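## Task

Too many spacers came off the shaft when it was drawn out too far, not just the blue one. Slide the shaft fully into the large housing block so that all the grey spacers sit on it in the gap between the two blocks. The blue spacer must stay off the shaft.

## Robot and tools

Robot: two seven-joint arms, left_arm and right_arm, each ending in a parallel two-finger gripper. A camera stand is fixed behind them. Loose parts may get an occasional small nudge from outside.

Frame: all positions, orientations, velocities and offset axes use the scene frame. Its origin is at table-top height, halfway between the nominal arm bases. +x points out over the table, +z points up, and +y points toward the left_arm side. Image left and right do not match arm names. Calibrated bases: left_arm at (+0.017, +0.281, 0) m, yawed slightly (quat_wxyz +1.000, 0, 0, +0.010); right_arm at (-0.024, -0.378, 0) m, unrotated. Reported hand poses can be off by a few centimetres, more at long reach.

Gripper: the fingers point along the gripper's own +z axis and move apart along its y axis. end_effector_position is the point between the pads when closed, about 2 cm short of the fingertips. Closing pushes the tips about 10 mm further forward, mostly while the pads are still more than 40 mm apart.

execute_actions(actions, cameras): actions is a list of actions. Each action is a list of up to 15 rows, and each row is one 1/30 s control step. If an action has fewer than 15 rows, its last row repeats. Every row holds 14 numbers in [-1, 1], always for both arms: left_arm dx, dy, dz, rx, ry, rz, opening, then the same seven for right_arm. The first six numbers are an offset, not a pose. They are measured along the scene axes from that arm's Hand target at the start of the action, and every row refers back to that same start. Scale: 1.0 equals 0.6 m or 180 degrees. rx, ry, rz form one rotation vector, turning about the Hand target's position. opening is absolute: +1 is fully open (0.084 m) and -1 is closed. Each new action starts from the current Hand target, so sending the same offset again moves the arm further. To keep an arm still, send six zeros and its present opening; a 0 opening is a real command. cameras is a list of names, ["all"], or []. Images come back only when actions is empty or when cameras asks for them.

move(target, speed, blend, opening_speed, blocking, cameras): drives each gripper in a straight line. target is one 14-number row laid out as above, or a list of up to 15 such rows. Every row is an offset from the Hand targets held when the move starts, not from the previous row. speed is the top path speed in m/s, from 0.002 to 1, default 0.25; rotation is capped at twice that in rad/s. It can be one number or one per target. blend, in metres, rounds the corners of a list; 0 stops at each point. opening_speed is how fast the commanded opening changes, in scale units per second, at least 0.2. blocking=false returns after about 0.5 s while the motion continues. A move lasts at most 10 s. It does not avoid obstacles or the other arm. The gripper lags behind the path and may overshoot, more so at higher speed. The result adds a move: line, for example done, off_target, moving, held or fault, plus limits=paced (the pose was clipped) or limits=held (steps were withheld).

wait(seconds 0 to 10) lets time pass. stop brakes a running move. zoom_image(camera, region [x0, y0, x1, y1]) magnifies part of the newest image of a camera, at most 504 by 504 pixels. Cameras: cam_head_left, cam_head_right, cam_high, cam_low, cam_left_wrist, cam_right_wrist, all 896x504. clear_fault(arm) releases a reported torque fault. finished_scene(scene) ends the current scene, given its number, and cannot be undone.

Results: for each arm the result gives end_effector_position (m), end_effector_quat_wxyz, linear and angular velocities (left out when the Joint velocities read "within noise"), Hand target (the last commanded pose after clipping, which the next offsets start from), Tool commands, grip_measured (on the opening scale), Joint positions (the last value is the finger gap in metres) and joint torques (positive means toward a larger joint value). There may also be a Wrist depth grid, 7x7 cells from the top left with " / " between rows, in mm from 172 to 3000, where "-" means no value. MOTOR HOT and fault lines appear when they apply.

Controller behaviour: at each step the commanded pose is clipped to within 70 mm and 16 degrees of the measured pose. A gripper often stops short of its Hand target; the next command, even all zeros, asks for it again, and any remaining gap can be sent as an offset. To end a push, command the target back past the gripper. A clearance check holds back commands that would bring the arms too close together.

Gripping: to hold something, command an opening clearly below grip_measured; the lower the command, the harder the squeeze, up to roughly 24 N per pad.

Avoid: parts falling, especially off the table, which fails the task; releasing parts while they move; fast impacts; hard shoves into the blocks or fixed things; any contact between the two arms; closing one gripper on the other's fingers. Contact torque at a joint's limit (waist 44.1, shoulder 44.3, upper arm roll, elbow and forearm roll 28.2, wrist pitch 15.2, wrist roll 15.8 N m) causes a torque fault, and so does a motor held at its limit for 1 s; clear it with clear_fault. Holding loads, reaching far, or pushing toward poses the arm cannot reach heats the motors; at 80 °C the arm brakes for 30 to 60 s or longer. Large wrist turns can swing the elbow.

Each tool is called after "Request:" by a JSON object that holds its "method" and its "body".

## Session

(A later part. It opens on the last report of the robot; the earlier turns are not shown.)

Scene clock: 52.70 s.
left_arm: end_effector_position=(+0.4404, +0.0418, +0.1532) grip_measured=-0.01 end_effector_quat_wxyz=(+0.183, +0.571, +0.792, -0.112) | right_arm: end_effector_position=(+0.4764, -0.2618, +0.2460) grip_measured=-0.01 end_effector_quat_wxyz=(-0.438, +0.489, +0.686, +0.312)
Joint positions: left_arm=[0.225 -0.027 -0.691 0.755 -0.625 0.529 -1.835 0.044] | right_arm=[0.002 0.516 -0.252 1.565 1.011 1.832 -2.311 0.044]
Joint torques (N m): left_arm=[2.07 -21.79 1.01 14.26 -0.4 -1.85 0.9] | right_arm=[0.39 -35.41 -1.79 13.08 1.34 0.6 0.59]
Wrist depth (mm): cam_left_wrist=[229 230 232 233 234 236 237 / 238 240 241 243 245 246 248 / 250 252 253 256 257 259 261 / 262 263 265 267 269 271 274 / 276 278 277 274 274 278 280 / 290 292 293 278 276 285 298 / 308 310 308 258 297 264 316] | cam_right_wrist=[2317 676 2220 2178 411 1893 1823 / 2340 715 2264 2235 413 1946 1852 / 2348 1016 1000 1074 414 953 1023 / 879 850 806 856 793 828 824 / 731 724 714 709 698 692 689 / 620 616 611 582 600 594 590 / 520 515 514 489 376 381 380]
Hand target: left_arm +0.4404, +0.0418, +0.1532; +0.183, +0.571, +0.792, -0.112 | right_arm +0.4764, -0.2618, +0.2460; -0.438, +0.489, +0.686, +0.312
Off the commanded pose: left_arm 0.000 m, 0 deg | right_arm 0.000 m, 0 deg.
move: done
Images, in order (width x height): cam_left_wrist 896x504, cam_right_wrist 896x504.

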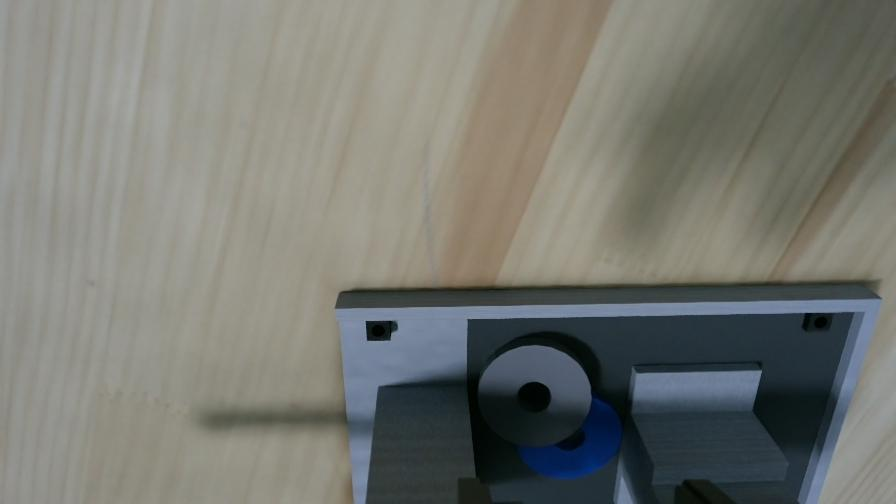

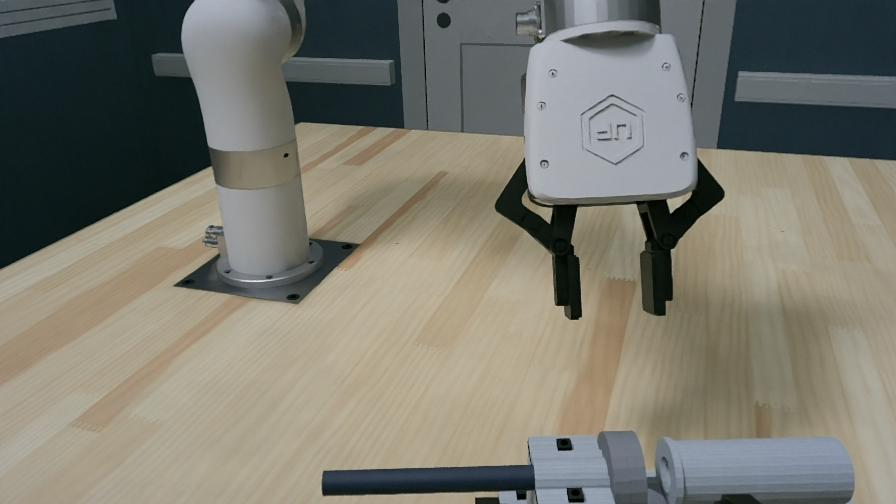

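Request:
{"method": "move", "body": {"target": [[0.0302,-0.0407,0.0,-0.083,-0.018,0,-1,0,0,0,0,0,0,0],[0.0395,-0.0675,-0.15,-0.083,-0.018,0,-1,0,0,0,0,0,0,0]], "speed": [0.12,0.08], "cameras": ["cam_left_wrist","cam_right_wrist"]}}

Scene clock: 56.13 s.
left_arm: end_effector_position=(+0.4641, +0.0013, +0.0632) grip_measured=-1.00 end_effector_quat_wxyz=(+0.278, +0.545, +0.766, -0.198) | right_arm: end_effector_position=(+0.4764, -0.2618, +0.2460) grip_measured=-0.01 end_effector_quat_wxyz=(-0.438, +0.489, +0.686, +0.312)
Joint positions: left_arm=[0.178 0.396 -0.724 0.86 -1.344 0.235 -1.046 0] | right_arm=[0.002 0.516 -0.252 1.565 1.011 1.832 -2.311 0.044]
Joint torques (N m): left_arm=[2.07 -23.84 -4.8 14.81 -0.35 -1.75 0.69] | right_arm=[0.13 -35.38 -1.7 13.05 1.31 0.31 0.72]
Wrist depth (mm): cam_left_wrist=[- - - - - - - / - - - - - - - / - - - - - - - / - - - - - - - / - 181 - - - - - / 193 192 178 178 - 180 176 / 221 214 - - 175 189 180] | cam_right_wrist=[2286 676 2228 442 396 1888 1804 / 2317 714 2257 477 458 1979 1862 / 2356 1016 1003 1074 449 1032 1023 / 881 850 806 853 441 781 824 / 732 725 716 711 429 657 689 / 622 614 611 581 467 570 589 / 520 516 514 489 376 380 380]
Hand target: left_arm +0.4641, +0.0013, +0.0632; +0.278, +0.545, +0.766, -0.198 | right_arm +0.4764, -0.2618, +0.2460; -0.438, +0.489, +0.686, +0.312
Off the commanded pose: left_arm 0.000 m, 0 deg | right_arm 0.000 m, 0 deg.
move: done
Images, in order (width x height): cam_left_wrist 896x504, cam_right_wrist 896x504.

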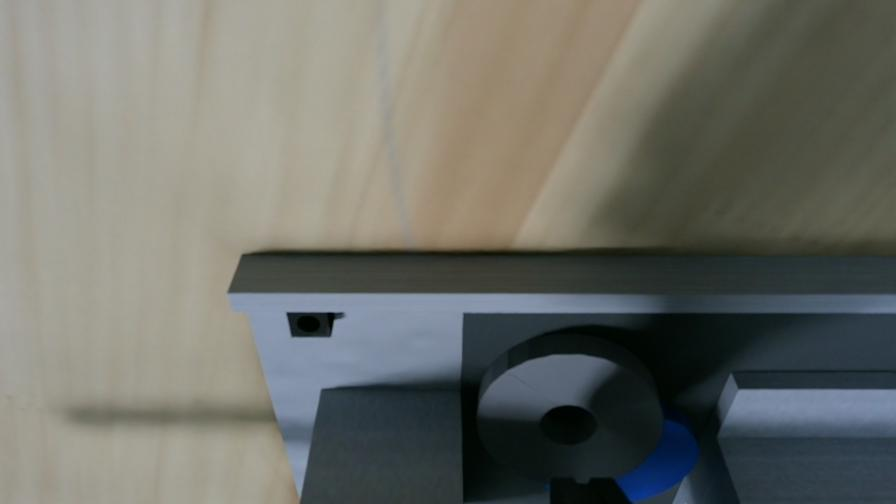

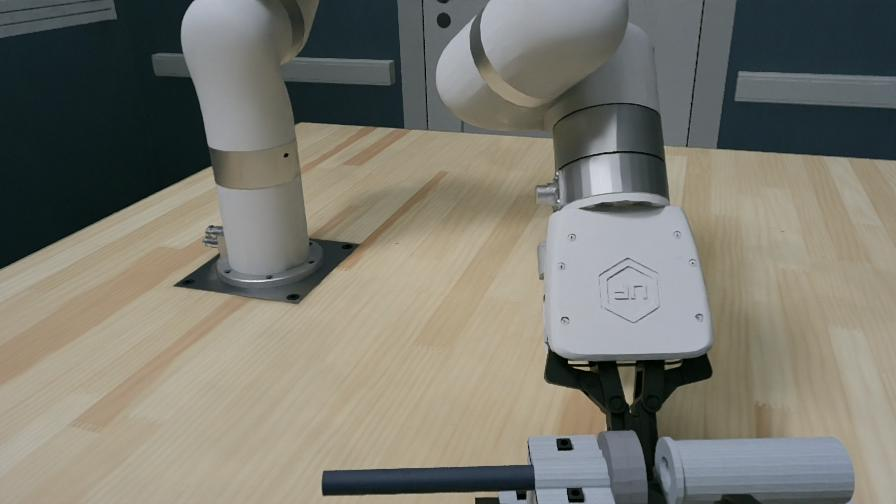

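Request:
{"method": "move", "body": {"target": [-0.002,0.007,-0.035,0,0,0,-1,0,0,0,0,0,0,0], "speed": 0.04, "cameras": ["cam_left_wrist"]}}

Request:
{"method": "move", "body": {"target": [0,0,-0.006,0,0,0,-1,0,0,0,0,0,0,0], "speed": 0.02}}

Request:
{"method": "zoom_image", "body": {"camera": "cam_left_wrist", "region": [440, 300, 760, 503]}}

Scene clock: 57.47 s.
left_arm: end_effector_position=(+0.4629, +0.0055, +0.0422) grip_measured=-1.00 end_effector_quat_wxyz=(+0.278, +0.545, +0.766, -0.198) | right_arm: end_effector_position=(+0.4764, -0.2618, +0.2460) grip_measured=-0.01 end_effector_quat_wxyz=(-0.438, +0.489, +0.686, +0.312)
Joint positions: left_arm=[0.189 0.466 -0.733 0.877 -1.42 0.199 -0.927 0] | right_arm=[0.002 0.516 -0.252 1.565 1.011 1.832 -2.311 0.044]
Joint torques (N m): left_arm=[1.96 -24.27 -5.64 14.08 -0.16 -1.52 0.98] | right_arm=[0.56 -35.4 -1.71 12.9 1.17 0.41 0.66]
Wrist depth (mm): cam_left_wrist=[- - - - - - - / - - - - - - - / - - - - - - - / - - - - - - - / - - - - - - - / - - - - - - - / 183 183 - - - - -] | cam_right_wrist=[2294 676 2213 2106 399 1903 1813 / 2340 716 2257 466 444 1985 1867 / 2333 1016 998 1071 464 1037 1022 / 882 849 806 855 459 829 820 / 733 725 716 708 447 657 687 / 623 615 610 581 451 567 590 / 521 517 513 489 376 380 379]
Hand target: left_arm +0.4629, +0.0055, +0.0422; +0.278, +0.545, +0.766, -0.198 | right_arm +0.4764, -0.2618, +0.2460; -0.438, +0.489, +0.686, +0.312
Off the commanded pose: left_arm 0.000 m, 0 deg | right_arm 0.000 m, 0 deg.
move: done
Images, in order (width x height): cam_left_wrist 896x504.

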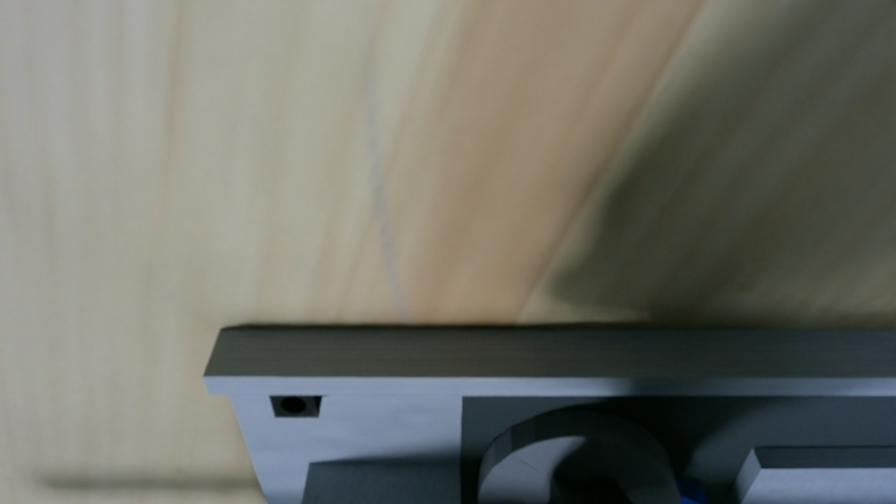

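Scene clock: 58.27 s.
left_arm: end_effector_position=(+0.4633, +0.0055, +0.0392) grip_measured=-1.00 end_effector_quat_wxyz=(+0.279, +0.545, +0.765, -0.198) | right_arm: end_effector_position=(+0.4764, -0.2618, +0.2460) grip_measured=-0.01 end_effector_quat_wxyz=(-0.438, +0.489, +0.686, +0.312)
Joint positions: left_arm=[0.189 0.478 -0.734 0.883 -1.433 0.192 -0.907 0] | right_arm=[0.002 0.516 -0.252 1.565 1.011 1.832 -2.311 0.044]
Joint torques (N m): left_arm=[-4.85 17.16 3.15 -2.85 -0.4 -3.99 1.02] | right_arm=[0.36 -35.71 -1.69 12.85 1.08 0.34 0.7]
Wrist depth (mm): cam_left_wrist=[- - - - - - - / - - - - - - - / - - - - - - - / - - - - - - - / - - - - - - - / - - - - - - - / 179 180 - - - - -] | cam_right_wrist=[2279 675 2235 2151 399 1903 1818 / 2317 714 2271 465 442 1974 1857 / 2356 1016 1000 1074 465 1034 1023 / 881 849 807 855 457 831 823 / 735 722 716 711 447 657 689 / 621 615 612 582 450 546 590 / 520 517 514 490 376 381 380]
Hand target: left_arm +0.4629, +0.0055, +0.0386; +0.278, +0.545, +0.766, -0.198 | right_arm +0.4764, -0.2618, +0.2460; -0.438, +0.489, +0.686, +0.312
Off the commanded pose: left_arm 0.001 m, 0 deg | right_arm 0.000 m, 0 deg.
move: done

Scaled by 1.575 from the camera's 896x504 image, which has a finer 1280x720 frame.
This view is cut from an older image: the scene may have changed since it was taken.

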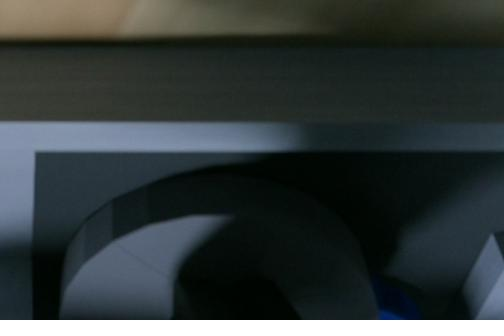

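Request:
{"method": "move", "body": {"target": [[0,0,0.0015,0,0,0,-1,0,0,0,0,0,0,0],[-0.0065,0.0189,0.0012,0,0,0,-1,0,0,0,0,0,0,0],[-0.03,0.07,0.15,0,0,0,0.4,0,0,0,0,0,0,0]], "speed": [0.03,0.03,0.1], "cameras": ["cam_left_wrist"]}}

Scene clock: 61.53 s.
left_arm: end_effector_position=(+0.4449, +0.0475, +0.1286) grip_measured=+0.39 end_effector_quat_wxyz=(+0.278, +0.545, +0.766, -0.198) | right_arm: end_effector_position=(+0.4764, -0.2618, +0.2460) grip_measured=-0.01 end_effector_quat_wxyz=(-0.438, +0.489, +0.686, +0.312)
Joint positions: left_arm=[0.321 0.051 -0.725 0.712 -1.235 0.507 -1.21 0.061] | right_arm=[0.002 0.516 -0.252 1.565 1.011 1.832 -2.311 0.044]
Joint torques (N m): left_arm=[2.07 -22.45 0.05 13.22 0.91 -0.58 -0.83] | right_arm=[0.43 -35.49 -1.59 12.65 1.22 0.34 0.64]
Wrist depth (mm): cam_left_wrist=[191 191 191 192 191 192 188 / 204 204 204 204 204 204 204 / 224 224 225 224 224 219 225 / 242 242 236 236 236 236 236 / 271 271 263 255 244 254 254 / 297 296 296 251 275 259 283 / 341 340 317 223 315 244 316] | cam_right_wrist=[2309 677 2249 517 474 1888 1809 / 2340 714 2264 2242 461 1957 1852 / 2333 1014 997 1071 447 954 1017 / 882 850 805 854 458 785 824 / 733 726 716 709 668 659 689 / 621 616 609 582 600 596 589 / 521 516 514 490 376 381 380]
Hand target: left_arm +0.4449, +0.0475, +0.1286; +0.278, +0.545, +0.766, -0.198 | right_arm +0.4764, -0.2618, +0.2460; -0.438, +0.489, +0.686, +0.312
Off the commanded pose: left_arm 0.000 m, 0 deg | right_arm 0.000 m, 0 deg.
move: done
Images, in order (width x height): cam_left_wrist 896x504.

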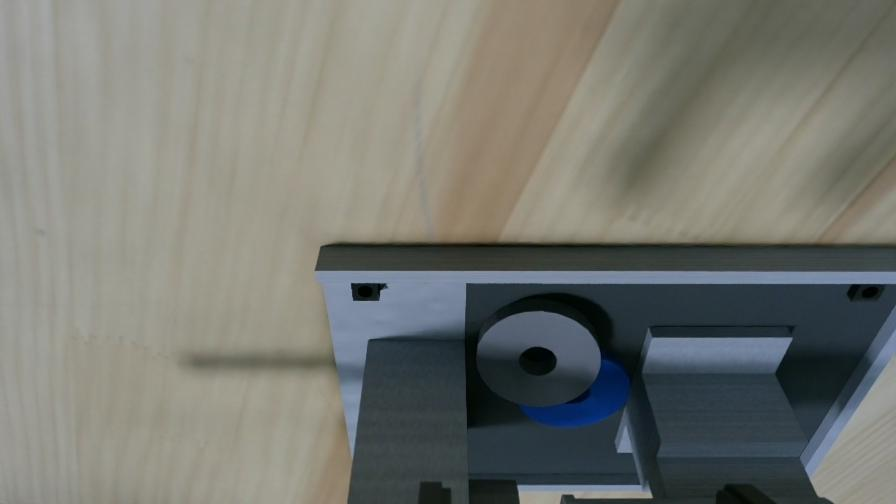

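Request:
{"method": "move", "body": {"target": [[0.0307,-0.07,-0.14,0,0,0,-1,0,0,0,0,0,0,0],[0.0307,-0.07,-0.1503,0,0,0,-1,0,0,0,0,0,0,0],[0.0212,-0.0420,-0.1503,0,0,0,-1,0,0,0,0,0,0,0],[0,0,0,0,0,0,0.4,0,0,0,0,0,0,0]], "speed": [0.12,0.02,0.03,0.1], "cameras": ["cam_left_wrist"]}}

Scene clock: 67.00 s.
left_arm: end_effector_position=(+0.4449, +0.0475, +0.1286) grip_measured=+0.39 end_effector_quat_wxyz=(+0.278, +0.545, +0.766, -0.198) | right_arm: end_effector_position=(+0.4764, -0.2618, +0.2460) grip_measured=-0.01 end_effector_quat_wxyz=(-0.438, +0.489, +0.686, +0.312)
Joint positions: left_arm=[0.352 0.052 -0.756 0.712 -1.233 0.505 -1.211 0.061] | right_arm=[0.002 0.516 -0.252 1.565 1.011 1.832 -2.311 0.044]
Joint torques (N m): left_arm=[1.93 -21.82 0.03 13.14 0.89 -0.56 -0.87] | right_arm=[1.09 -35.27 -1.93 12.75 1.21 0.17 0.75]
Wrist depth (mm): cam_left_wrist=[192 192 191 192 192 191 188 / 204 205 205 204 204 204 204 / 224 224 225 224 224 219 224 / 242 242 236 236 236 236 236 / 271 270 263 254 245 254 255 / 296 297 296 251 275 259 283 / 340 341 317 223 314 244 316] | cam_right_wrist=[2286 675 2228 515 474 1898 1804 / 2325 716 2286 2235 460 1974 1857 / 2348 1011 995 1071 447 956 1019 / 885 848 808 848 457 784 821 / 731 723 717 710 670 661 689 / 621 615 608 582 600 595 589 / 520 517 514 489 376 381 380]
Hand target: left_arm +0.4449, +0.0475, +0.1286; +0.278, +0.545, +0.766, -0.198 | right_arm +0.4764, -0.2618, +0.2460; -0.438, +0.489, +0.686, +0.312
Off the commanded pose: left_arm 0.000 m, 0 deg | right_arm 0.000 m, 0 deg.
move: done
Images, in order (width x height): cam_left_wrist 896x504.

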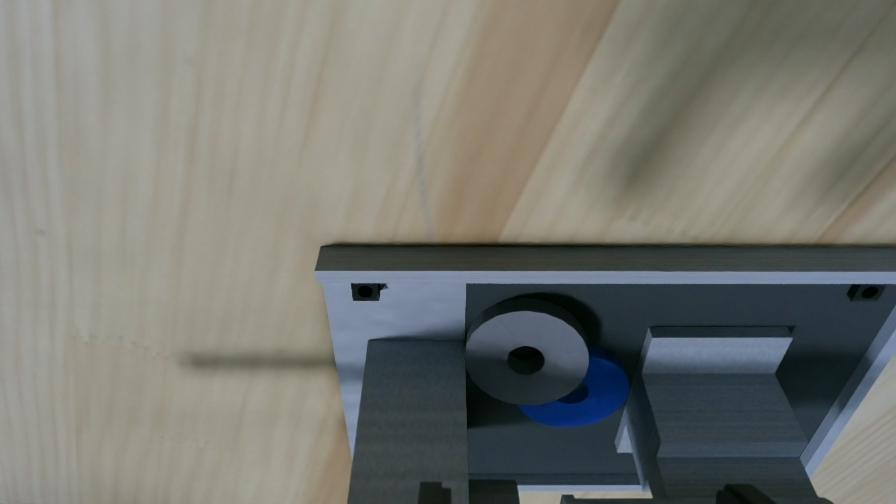

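Request:
{"method": "move", "body": {"target": [[-0.06,0.15,0.1,0,0,0,0.4,0.044,0.244,-0.2767,0,0,0,-1],[-0.06,0.15,0.1,0,0,0,0.4,0.0358,0.2677,-0.3583,0,0,0,-1],[-0.06,0.15,0.1,0,0,0,0.4,0.0055,0.3553,-0.3583,0,0,0,-1]], "speed": [0.2,0.08,0.05], "cameras": ["cam_left_wrist","cam_right_wrist"]}}

Scene clock: 72.53 s.
left_arm: end_effector_position=(+0.4089, +0.1375, +0.1886) grip_measured=+0.39 end_effector_quat_wxyz=(+0.278, +0.545, +0.766, -0.198) | right_arm: end_effector_position=(+0.4797, -0.0487, +0.0310) grip_measured=-1.00 end_effector_quat_wxyz=(-0.438, +0.489, +0.686, +0.312)
Joint positions: left_arm=[0.472 -0.333 -0.556 0.581 -1.123 0.928 -1.218 0.061] | right_arm=[0.279 0.904 -0.073 1.583 1.256 1.338 -2.447 0]
Joint torques (N m): left_arm=[2.11 -15.42 3.28 14.27 0.44 -0.71 -0.79] | right_arm=[9.43 -35.5 6.11 9.16 3.34 -0.89 0.68]
Wrist depth (mm): cam_left_wrist=[253 253 253 253 253 253 253 / 270 270 270 270 270 270 270 / 297 296 296 296 297 296 296 / 319 320 319 320 320 319 320 / 357 357 347 346 342 347 347 / 391 391 392 363 365 368 391 / 450 433 433 334 364 394 449] | cam_right_wrist=[500 2050 1110 1888 1758 1669 1557 / 516 603 667 588 637 624 610 / 456 448 444 438 430 423 416 / 360 382 - 373 - - - / - - - - - - - / - - - - - - - / - - - - 192 180 -]
Hand target: left_arm +0.4089, +0.1375, +0.1886; +0.278, +0.545, +0.766, -0.198 | right_arm +0.4797, -0.0486, +0.0310; -0.438, +0.489, +0.686, +0.312
Off the commanded pose: left_arm 0.000 m, 0 deg | right_arm 0.000 m, 0 deg.
move: done
Images, in order (width x height): cam_left_wrist 896x504, cam_right_wrist 896x504.

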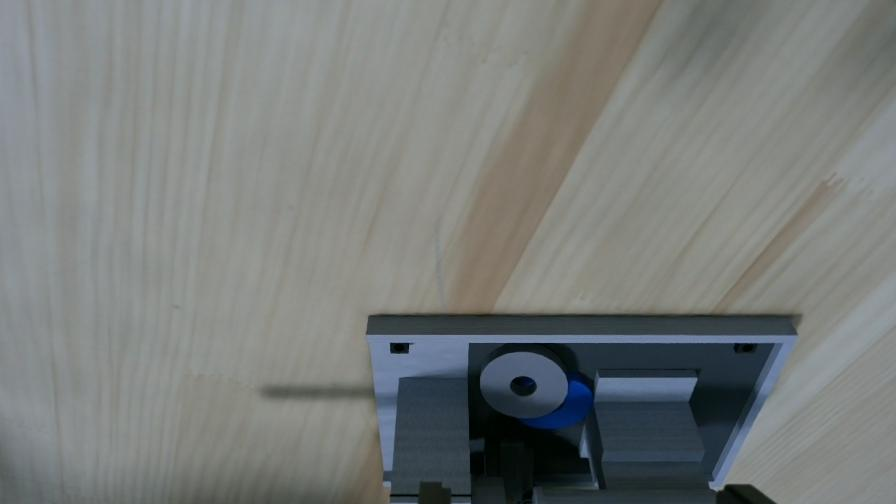

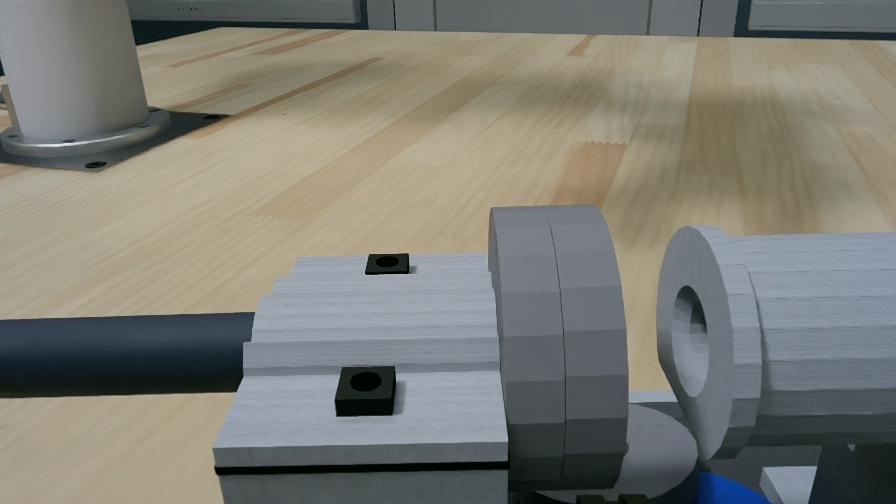

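Request:
{"method": "move", "body": {"target": [[0,0,0,0,0,0,0.4,0.0277,-0.08,0.01,0,0,0,-1],[0.0912,-0.2167,-0.11,0.105,0.0363,0,0.4,0.0055,-0.2,0.2,0,0,0,-1]], "speed": [0.08,0.12], "cameras": ["cam_left_wrist","cam_right_wrist"]}}

Scene clock: 76.33 s.
left_arm: end_effector_position=(+0.4636, +0.0075, +0.1226) grip_measured=+0.39 end_effector_quat_wxyz=(+0.141, +0.571, +0.802, -0.100) | right_arm: end_effector_position=(+0.4830, -0.1686, +0.1510) grip_measured=-1.00 end_effector_quat_wxyz=(-0.438, +0.489, +0.686, +0.312)
Joint positions: left_arm=[0.258 0.233 -0.781 0.898 -0.164 0.484 -2.237 0.061] | right_arm=[0.133 0.638 -0.18 1.488 1.106 1.588 -2.382 0]
Joint torques (N m): left_arm=[-2.96 -20.21 -2.05 17.63 0.74 -2.07 -0.67] | right_arm=[-2.73 -37.14 -3.14 10.18 0.33 0.79 0.58]
Wrist depth (mm): cam_left_wrist=[212 213 213 212 213 213 213 / 219 219 219 219 219 220 220 / 228 228 229 229 229 229 229 / 236 236 234 234 234 234 235 / 247 247 242 239 233 239 239 / 256 256 250 232 233 241 247 / 269 269 199 254 260 219 251] | cam_right_wrist=[2132 610 2158 - 265 264 1711 / 2220 643 1211 - 267 267 1007 / 823 669 804 291 285 284 756 / 654 643 639 628 622 575 609 / 541 535 530 524 517 488 509 / 458 453 431 448 292 289 435 / 384 365 363 269 254 258 258]
Hand target: left_arm +0.4636, +0.0075, +0.1226; +0.141, +0.571, +0.802, -0.100 | right_arm +0.4830, -0.1686, +0.1510; -0.438, +0.489, +0.686, +0.312
Off the commanded pose: left_arm 0.000 m, 0 deg | right_arm 0.000 m, 0 deg.
move: done
Images, in order (width x height): cam_left_wrist 896x504, cam_right_wrist 896x504.

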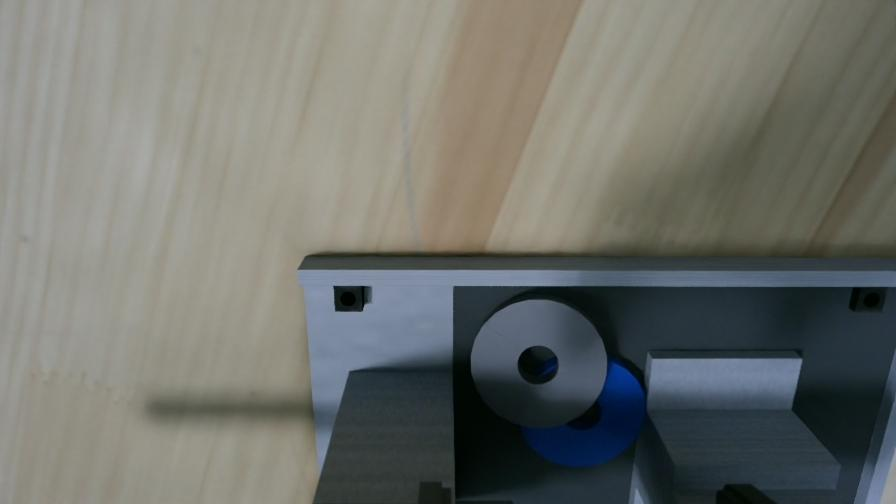

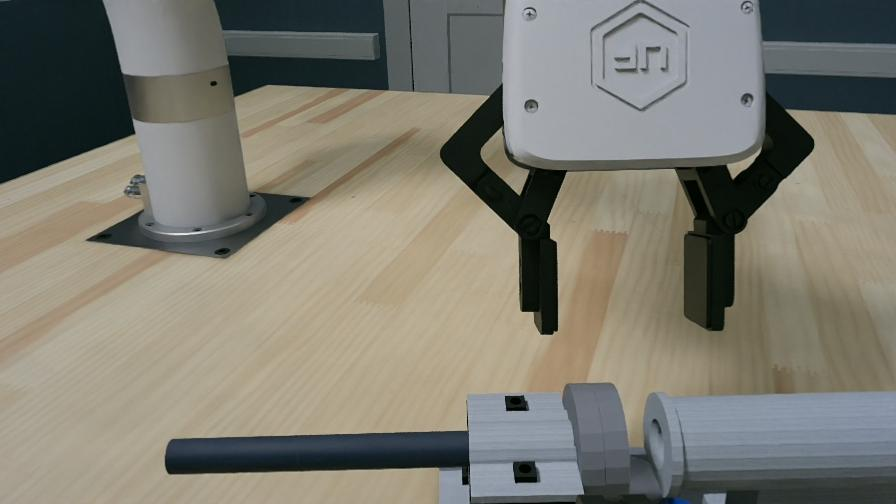

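Request:
{"method": "move", "body": {"target": [[0,0,-0.149,0,0,0,0.4,0,0,0,0,0,0,-1]], "speed": 0.05, "cameras": ["cam_left_wrist","cam_right_wrist"]}}

Scene clock: 78.90 s.
left_arm: end_effector_position=(+0.4636, +0.0075, +0.0332) grip_measured=+0.39 end_effector_quat_wxyz=(+0.141, +0.571, +0.802, -0.100) | right_arm: end_effector_position=(+0.4830, -0.1686, +0.1510) grip_measured=-1.00 end_effector_quat_wxyz=(-0.438, +0.489, +0.686, +0.312)
Joint positions: left_arm=[0.115 0.462 -0.617 0.87 0.02 0.246 -2.322 0.061] | right_arm=[0.133 0.638 -0.18 1.488 1.106 1.588 -2.382 0]
Joint torques (N m): left_arm=[-8.94 -23.91 -9.8 19.53 0.68 -7.41 -1.32] | right_arm=[-2.7 -37.19 -2.78 10.52 0.37 0.94 0.78]
Wrist depth (mm): cam_left_wrist=[- - - - - - - / - - - - - - - / - - - - - - - / - - - - - - - / - - - - - - - / - - - - - - - / - - - - - - -] | cam_right_wrist=[2145 610 2165 344 293 1781 1715 / 2242 642 1215 - 297 1008 1681 / 826 668 800 731 301 307 755 / 654 644 639 592 303 304 609 / 539 535 529 329 305 305 510 / 458 454 432 428 291 288 435 / 384 365 364 269 255 258 258]
Hand target: left_arm +0.4636, +0.0075, +0.0332; +0.141, +0.571, +0.802, -0.100 | right_arm +0.4830, -0.1686, +0.1510; -0.438, +0.489, +0.686, +0.312
Off the commanded pose: left_arm 0.000 m, 0 deg | right_arm 0.000 m, 0 deg.
move: done
Images, in order (width x height): cam_left_wrist 896x504, cam_right_wrist 896x504.

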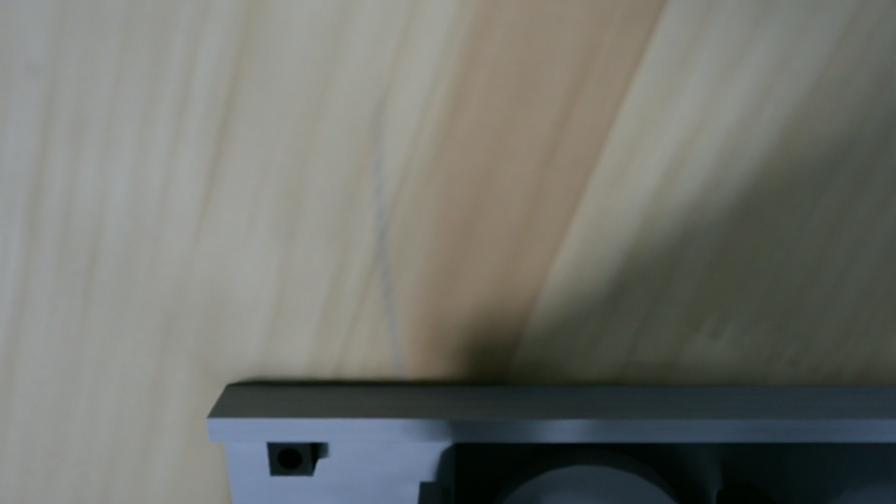

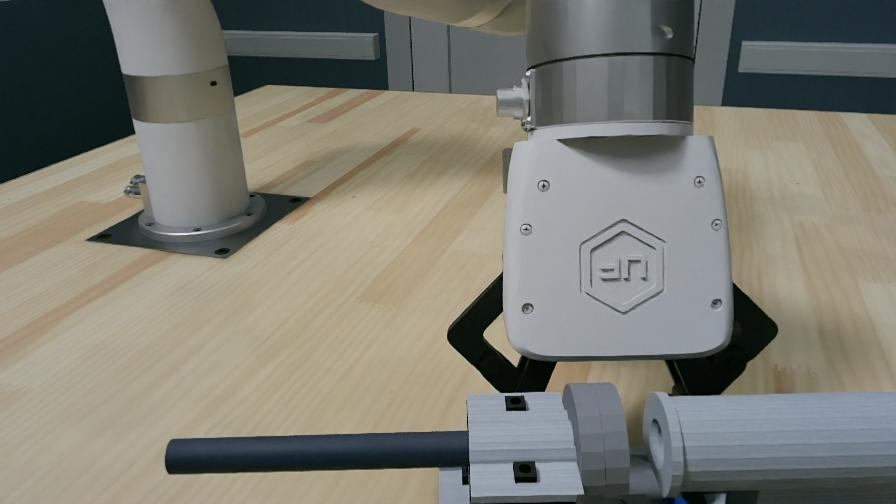

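Request:
{"method": "move", "body": {"target": [[0,0,0.003,0,0,0,-0.2,0,0,0,0,0,0,-1]], "speed": 0.05, "opening_speed": 0.8}}

Request:
{"method": "move", "body": {"target": [[-0.005,0.015,0.13,0,0,0,-0.2,0,0,0,0,0,0,-1]], "speed": 0.06, "cameras": ["cam_left_wrist","cam_right_wrist"]}}

Scene clock: 80.10 s.
left_arm: end_effector_position=(+0.4639, +0.0074, +0.0352) grip_measured=-0.05 end_effector_quat_wxyz=(+0.141, +0.571, +0.802, -0.100) | right_arm: end_effector_position=(+0.4830, -0.1686, +0.1510) grip_measured=-1.00 end_effector_quat_wxyz=(-0.438, +0.489, +0.686, +0.312)
Joint positions: left_arm=[0.119 0.458 -0.621 0.87 0.017 0.25 -2.321 0.042] | right_arm=[0.133 0.638 -0.18 1.488 1.106 1.588 -2.382 0]
Joint torques (N m): left_arm=[-0.39 -8.81 -2.32 -2.44 0.49 4.49 0.75] | right_arm=[-2.46 -37.32 -3.18 11.04 0.36 0.73 0.89]
Wrist depth (mm): cam_left_wrist=[- - - - - - - / - - - - - - - / - - - - - - - / - - - - - - - / - - - - - - - / - - - - - - - / - - - - - - -] | cam_right_wrist=[2125 610 2178 355 291 1785 1715 / 2220 642 1213 - 296 1005 1686 / 826 672 804 793 299 301 756 / 655 646 638 592 300 301 609 / 540 534 529 498 303 303 508 / 457 454 432 428 273 288 435 / 384 365 363 269 254 258 258]
Hand target: left_arm +0.4636, +0.0075, +0.0350; +0.141, +0.571, +0.802, -0.100 | right_arm +0.4830, -0.1686, +0.1510; -0.438, +0.489, +0.686, +0.312
Off the commanded pose: left_arm 0.000 m, 0 deg | right_arm 0.000 m, 0 deg.
move: done

Scene clock: 81.87 s.
left_arm: end_effector_position=(+0.4606, +0.0165, +0.1130) grip_measured=-0.21 end_effector_quat_wxyz=(+0.141, +0.571, +0.802, -0.100) | right_arm: end_effector_position=(+0.4830, -0.1686, +0.1510) grip_measured=-1.00 end_effector_quat_wxyz=(-0.438, +0.489, +0.686, +0.312)
Joint positions: left_arm=[0.282 0.236 -0.79 0.867 -0.174 0.456 -2.21 0.035] | right_arm=[0.133 0.638 -0.18 1.488 1.106 1.588 -2.382 0]
Joint torques (N m): left_arm=[2.04 -26.36 -3.53 16.86 -0.36 -2.12 0.76] | right_arm=[-2.5 -37.06 -2.99 11.43 0.41 0.78 0.73]
Wrist depth (mm): cam_left_wrist=[203 203 204 204 204 204 204 / 210 209 210 210 210 210 210 / 218 219 219 219 219 217 220 / 226 226 226 226 226 227 227 / 236 237 231 229 228 230 230 / 244 245 241 236 232 232 234 / 257 257 224 224 238 233 243] | cam_right_wrist=[2138 611 2192 - 277 277 1711 / 2264 641 1089 - 279 279 1686 / 826 669 801 304 296 299 755 / 654 642 639 627 583 577 608 / 540 534 530 523 490 511 509 / 458 454 431 447 291 289 435 / 384 365 363 269 254 258 258]
Hand target: left_arm +0.4606, +0.0165, +0.1130; +0.141, +0.571, +0.802, -0.100 | right_arm +0.4830, -0.1686, +0.1510; -0.438, +0.489, +0.686, +0.312
Off the commanded pose: left_arm 0.000 m, 0 deg | right_arm 0.000 m, 0 deg.
move: done
Images, in order (width x height): cam_left_wrist 896x504, cam_right_wrist 896x504.

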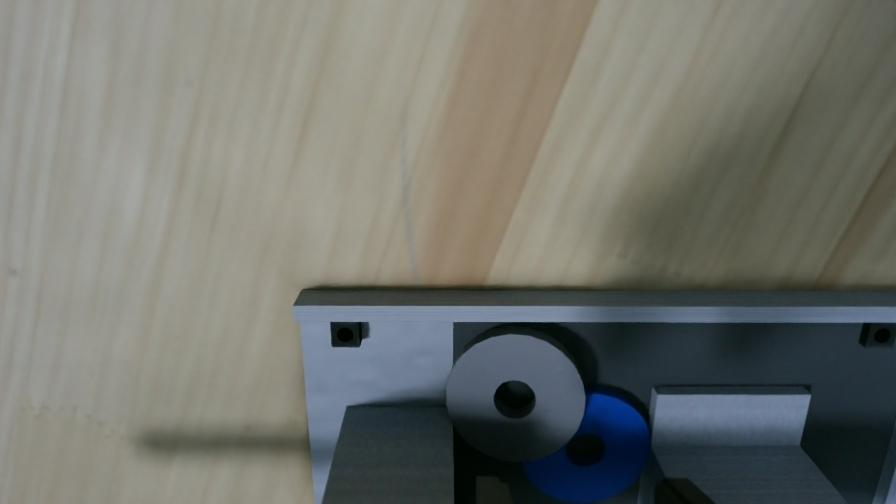

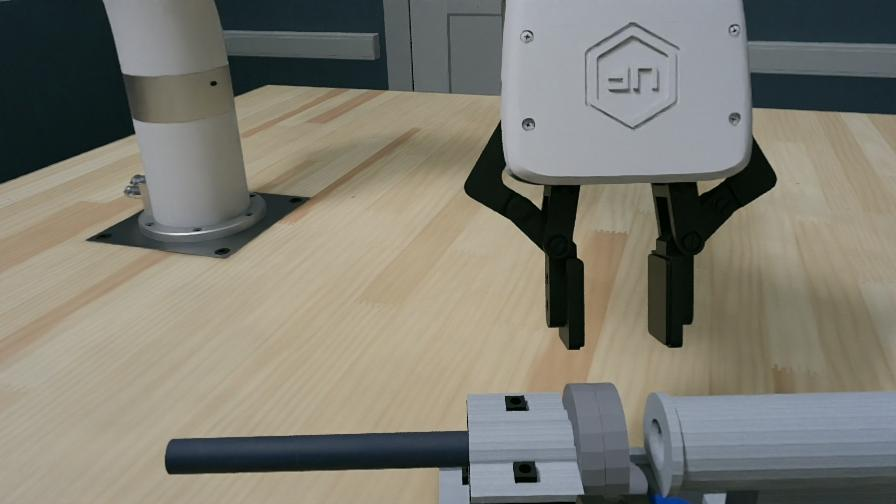

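Request:
{"method": "move", "body": {"target": [[-0.04,0.12,0.1,0,0,0,0.4,0,0,0,0,0,0,-1],[-0.04,0.12,0.1,0,0,0,0.4,0.009,0.107,-0.2,0,0,0,-1],[-0.04,0.12,0.1,0,0,0,0.4,-0.0185,0.194,-0.2,0,0,0,-1],[-0.04,0.12,0.1,0,0,0,0.4,-0.0237,0.2013,-0.2,0,0,0,-1]], "speed": [0.15,0.12,0.06,0.03], "cameras": ["cam_left_wrist","cam_right_wrist"]}}

Scene clock: 90.23 s.
left_arm: end_effector_position=(+0.4366, +0.0885, +0.1730) grip_measured=+0.39 end_effector_quat_wxyz=(+0.141, +0.571, +0.802, -0.100) | right_arm: end_effector_position=(+0.4696, -0.0483, +0.0308) grip_measured=-1.00 end_effector_quat_wxyz=(-0.437, +0.490, +0.687, +0.312)
Joint positions: left_arm=[0.43 -0.132 -0.775 0.779 -0.562 0.732 -1.838 0.061] | right_arm=[0.285 0.876 -0.07 1.532 1.264 1.322 -2.468 0]
Joint torques (N m): left_arm=[2 -18.11 2.15 14.65 -0.65 -2.27 0.9] | right_arm=[27.72 -25.76 20.82 -6.25 -6.91 7.37 -0.87]
Wrist depth (mm): cam_left_wrist=[260 260 261 261 261 261 261 / 268 269 269 269 269 270 269 / 280 280 281 277 280 281 281 / 289 290 290 290 290 290 291 / 304 303 303 303 304 304 305 / 314 314 311 308 311 310 312 / 330 331 324 309 314 317 327] | cam_right_wrist=[493 1100 1076 1043 1763 1686 1546 / 511 591 655 580 630 619 610 / 447 443 436 432 426 421 416 / 355 376 - 368 - 362 358 / 312 - - - - - - / - - - - - - - / - - - - - 178 184]
Hand target: left_arm +0.4366, +0.0885, +0.1730; +0.141, +0.571, +0.802, -0.100 | right_arm +0.4688, -0.0478, +0.0310; -0.438, +0.489, +0.686, +0.312
Off the commanded pose: left_arm 0.000 m, 0 deg | right_arm 0.001 m, 0 deg.
move: done
Images, in order (width x height): cam_left_wrist 896x504, cam_right_wrist 896x504.

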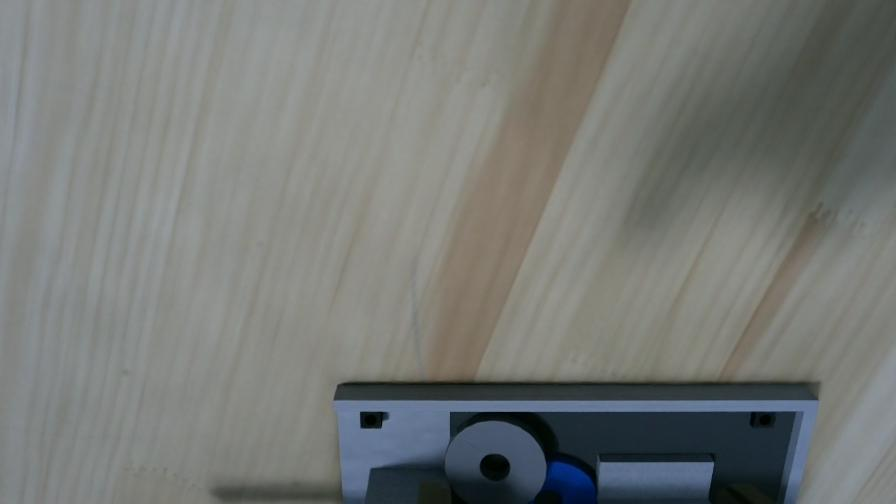

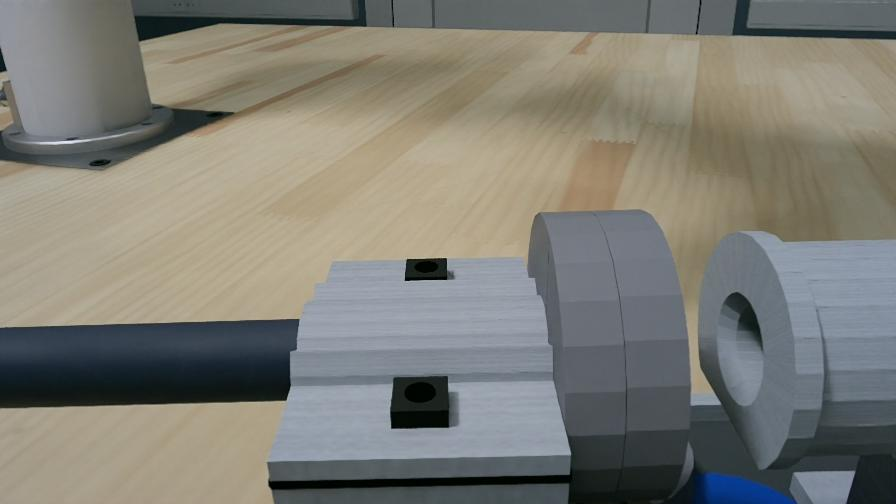

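Request:
{"method": "move", "body": {"target": [[0,0,0,0,0,0,0.4,0.028,-0.08,0.01,0,0,0,-1],[0.0388,-0.1405,-0.12,0,0,-0.0667,0.4,0.0237,-0.2,0.2,0,0,0,-1]], "speed": [0.08,0.12], "cameras": ["cam_left_wrist"]}}

Request:
{"method": "zoom_image", "body": {"camera": "cam_left_wrist", "region": [300, 200, 804, 503]}}

Scene clock: 93.53 s.
left_arm: end_effector_position=(+0.4599, +0.0042, +0.1010) grip_measured=+0.39 end_effector_quat_wxyz=(+0.130, +0.652, +0.738, -0.115) | right_arm: end_effector_position=(+0.4830, -0.1678, +0.1510) grip_measured=-1.00 end_effector_quat_wxyz=(-0.438, +0.489, +0.686, +0.312)
Joint positions: left_arm=[0.269 0.323 -0.787 0.93 -0.13 0.509 -2.036 0.061] | right_arm=[0.132 0.638 -0.177 1.487 1.105 1.586 -2.381 0]
Joint torques (N m): left_arm=[-3.1 -22.19 -3.32 16.89 0.79 -1.91 -0.7] | right_arm=[-2.56 -37.1 -2.89 10.23 0.24 0.73 0.65]
Wrist depth (mm): cam_left_wrist=[192 192 192 192 192 192 190 / 198 198 198 198 198 198 198 / 206 206 207 207 207 207 205 / 213 213 214 214 211 208 206 / 223 223 218 212 206 213 211 / 232 232 228 222 211 216 213 / 243 243 240 213 227 222 188] | cam_right_wrist=[2132 611 2138 - 274 266 1706 / 2242 643 1213 - 277 267 1690 / 826 668 803 308 278 271 752 / 654 641 640 317 586 286 606 / 540 536 530 524 517 511 509 / 458 454 432 448 278 285 436 / 383 272 363 269 253 257 257]
Hand target: left_arm +0.4599, +0.0042, +0.1010; +0.130, +0.652, +0.738, -0.115 | right_arm +0.4830, -0.1678, +0.1510; -0.438, +0.489, +0.686, +0.312
Off the commanded pose: left_arm 0.000 m, 0 deg | right_arm 0.000 m, 0 deg.
move: done
Images, in order (width x height): cam_left_wrist 896x504.

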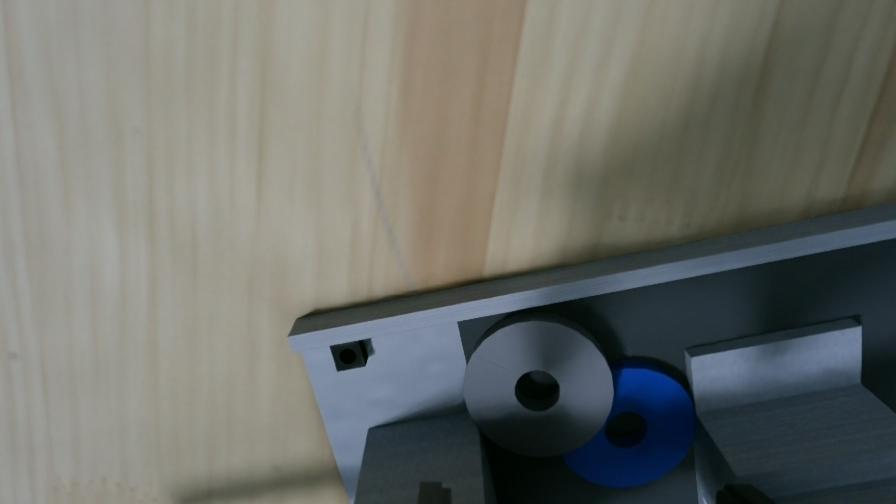

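Scaled by 1.000.

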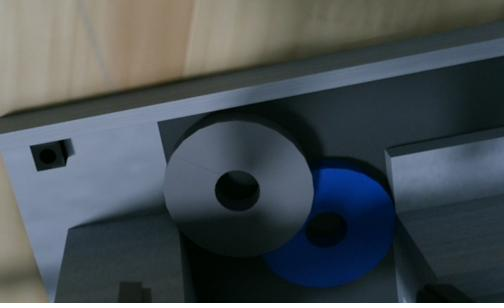

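Request:
{"method": "move", "body": {"target": [[0,0.05,0.08,0,0,0,0.4,0.0767,0.0937,-0.1517,0,0,0,-1],[0,0.05,0.08,0,0,0,0.4,0.0375,0.2072,-0.1767,0,0,0,-1],[0,0.05,0.08,0,0,0,0.4,0.0375,0.2072,-0.1925,0,0,0,-1]], "speed": [0.12,0.08,0.02], "cameras": ["cam_right_wrist","cam_left_wrist"]}}

Request:
{"method": "move", "body": {"target": [[0,0,0,0,0,0,0.4,0.0137,-0.0395,0,0,0,0,-1],[0,0,0,0,0,0,0.4,0.0137,-0.0395,0.015,0,0,0,-1],[0,0,0,0,0,0,0.4,0.04,-0.12,0.05,0,0,0,-1]], "speed": [0.03,0.05,0.1], "cameras": ["cam_left_wrist"]}}

Scene clock: 98.13 s.
left_arm: end_effector_position=(+0.4599, +0.0342, +0.1490) grip_measured=+0.39 end_effector_quat_wxyz=(+0.130, +0.652, +0.738, -0.115) | right_arm: end_effector_position=(+0.5056, -0.0434, +0.0359) grip_measured=-1.00 end_effector_quat_wxyz=(-0.438, +0.489, +0.686, +0.312)
Joint positions: left_arm=[0.396 0.157 -0.849 0.931 -0.293 0.665 -1.894 0.061] | right_arm=[0.27 0.97 -0.072 1.718 1.24 1.365 -2.383 0]
Joint torques (N m): left_arm=[1.97 -24 -2.79 14.71 -0.6 -2.11 0.88] | right_arm=[1.86 -17.81 -2.04 6.76 -0.48 -2.89 -0.72]
Wrist depth (mm): cam_left_wrist=[238 238 237 238 238 238 238 / 245 245 246 245 246 245 246 / 256 256 256 256 256 256 257 / 264 264 264 265 265 262 259 / 277 277 273 271 268 265 266 / 286 286 284 269 269 268 275 / 301 301 298 268 281 244 281] | cam_right_wrist=[509 2080 1968 1852 1763 1665 1543 / 529 711 694 610 667 652 642 / 472 465 460 453 446 440 434 / 399 397 391 384 379 376 371 / - - - - - - - / - - - - - - - / - - - 181 - - -]
Hand target: left_arm +0.4599, +0.0342, +0.1490; +0.130, +0.652, +0.738, -0.115 | right_arm +0.5055, -0.0435, +0.0355; -0.438, +0.489, +0.686, +0.312
Off the commanded pose: left_arm 0.000 m, 0 deg | right_arm 0.000 m, 0 deg.
move: done
Images, in order (width x height): cam_left_wrist 896x504, cam_right_wrist 896x504.

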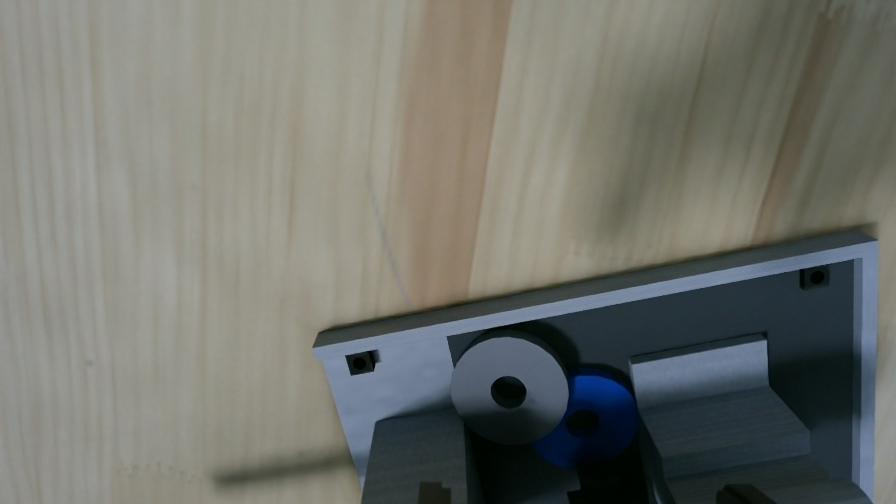

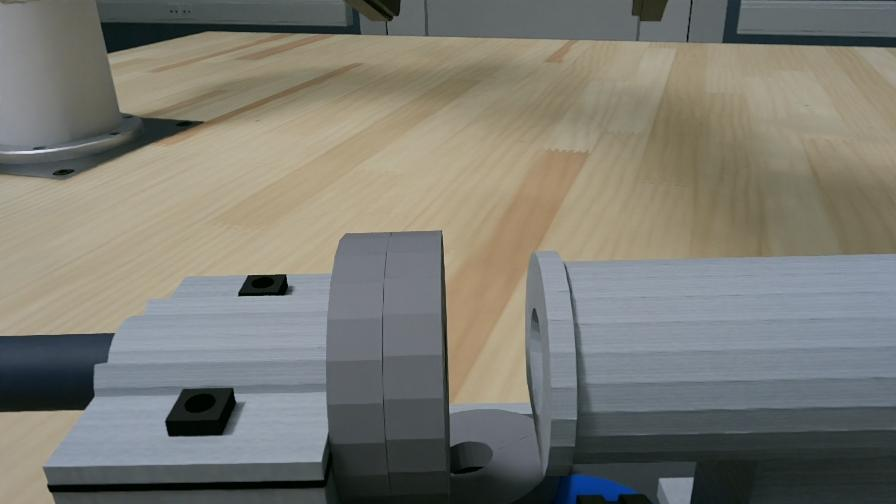

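Scene clock: 100.57 s.
left_arm: end_effector_position=(+0.4599, +0.0342, +0.1490) grip_measured=+0.39 end_effector_quat_wxyz=(+0.130, +0.652, +0.738, -0.115) | right_arm: end_effector_position=(+0.5295, -0.1154, +0.0655) grip_measured=-1.00 end_effector_quat_wxyz=(-0.438, +0.489, +0.686, +0.312)
Joint positions: left_arm=[0.396 0.157 -0.849 0.931 -0.293 0.665 -1.894 0.061] | right_arm=[0.167 0.95 -0.122 1.773 1.171 1.502 -2.364 0]
Joint torques (N m): left_arm=[2.08 -23.97 -2.74 14.73 -0.59 -2.49 0.9] | right_arm=[-2.62 -39.05 -2.89 12.74 0.18 0.73 0.78]
Wrist depth (mm): cam_left_wrist=[237 238 238 238 238 238 239 / 245 245 245 246 246 246 245 / 255 256 256 256 256 256 257 / 264 264 265 265 265 262 259 / 276 276 274 270 265 265 266 / 287 286 284 277 268 268 275 / 301 302 298 267 281 244 281] | cam_right_wrist=[572 2165 1136 1898 1809 1763 1669 / 602 750 740 724 712 769 755 / 562 554 545 535 528 518 514 / 444 470 205 195 196 194 206 / 205 203 193 185 190 190 194 / 311 296 188 249 256 211 249 / 261 259 198 234 233 213 217]
Hand target: left_arm +0.4599, +0.0342, +0.1490; +0.130, +0.652, +0.738, -0.115 | right_arm +0.5295, -0.1155, +0.0655; -0.438, +0.489, +0.686, +0.312
Off the commanded pose: left_arm 0.000 m, 0 deg | right_arm 0.000 m, 0 deg.
move: done
Images, in order (width x height): cam_left_wrist 896x504.

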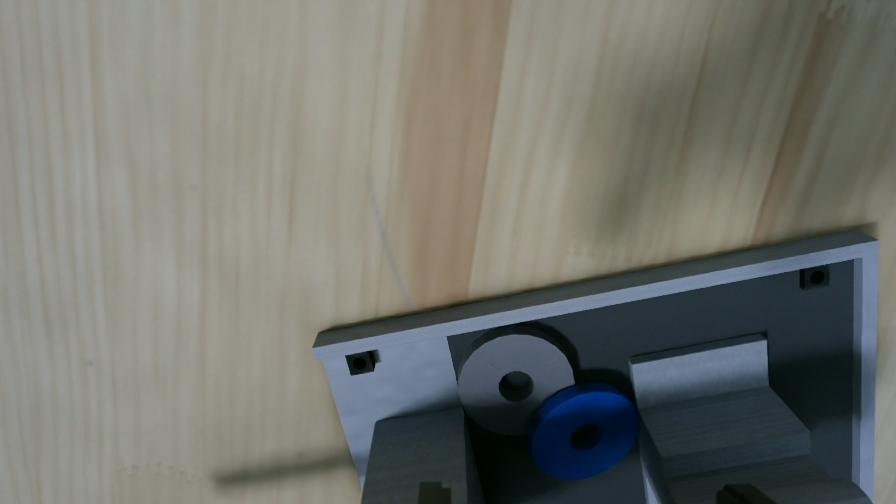

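Request:
{"method": "move", "body": {"target": [[0,0,0,0,0,0,0.4,-0.0389,0.1118,-0.037,0,0,0,-1],[0,0,0,0,0,0,0.4,-0.0389,0.1118,-0.0525,0,0,0,-1],[0,0,0,0,0,0,0.4,-0.016,0.051,-0.0525,0,0,0,-1],[0,0,0,0,0,0,0.4,-0.016,0.051,-0.03,0,0,0,-1],[0,0,0,0,0,0,0.4,0.0,0.0,0.05,0,0,0,-1]], "speed": [0.12,0.03,0.03,0.08,0.1], "cameras": ["cam_left_wrist"]}}

Request:
{"method": "zoom_image", "body": {"camera": "cam_left_wrist", "region": [300, 200, 804, 503]}}

Scene clock: 105.20 s.
left_arm: end_effector_position=(+0.4599, +0.0342, +0.1490) grip_measured=+0.39 end_effector_quat_wxyz=(+0.130, +0.652, +0.738, -0.115) | right_arm: end_effector_position=(+0.5295, -0.1155, +0.0955) grip_measured=-1.00 end_effector_quat_wxyz=(-0.438, +0.489, +0.686, +0.312)
Joint positions: left_arm=[0.396 0.157 -0.849 0.931 -0.293 0.665 -1.894 0.061] | right_arm=[0.169 0.89 -0.126 1.752 1.164 1.521 -2.33 0]
Joint torques (N m): left_arm=[2.13 -24.03 -2.67 14.79 -0.62 -2.56 0.82] | right_arm=[-2.52 -41.74 -2.46 12.86 0.47 0.8 0.72]
Wrist depth (mm): cam_left_wrist=[238 237 238 238 238 238 238 / 245 245 245 246 246 245 245 / 256 256 256 256 257 256 256 / 264 264 265 265 265 262 260 / 276 276 273 271 266 266 265 / 287 286 284 277 261 268 275 / 301 301 298 267 292 244 282] | cam_right_wrist=[572 2235 2056 1951 1857 1754 1657 / 599 867 857 841 816 899 878 / 620 640 635 622 615 606 599 / 517 510 503 498 491 487 478 / 427 424 442 414 409 219 401 / 329 217 208 197 203 204 314 / 304 302 198 255 273 222 278]
Hand target: left_arm +0.4599, +0.0342, +0.1490; +0.130, +0.652, +0.738, -0.115 | right_arm +0.5295, -0.1155, +0.0955; -0.438, +0.489, +0.686, +0.312
Off the commanded pose: left_arm 0.000 m, 0 deg | right_arm 0.000 m, 0 deg.
move: done
Images, in order (width x height): cam_left_wrist 896x504.

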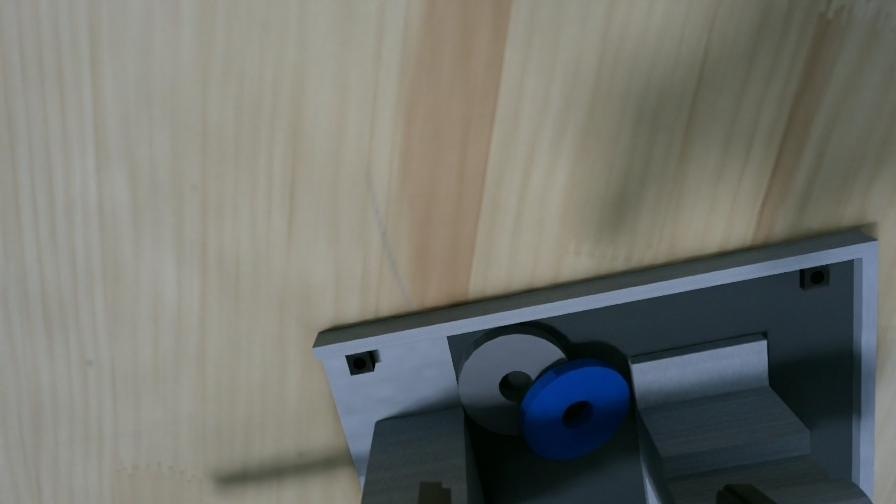

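Scaled by 1.000.

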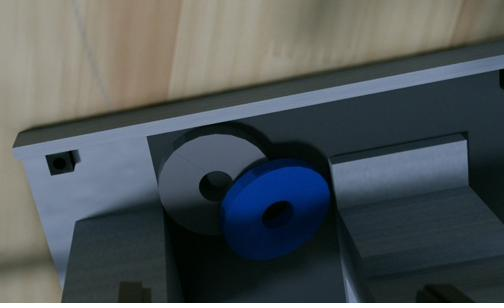

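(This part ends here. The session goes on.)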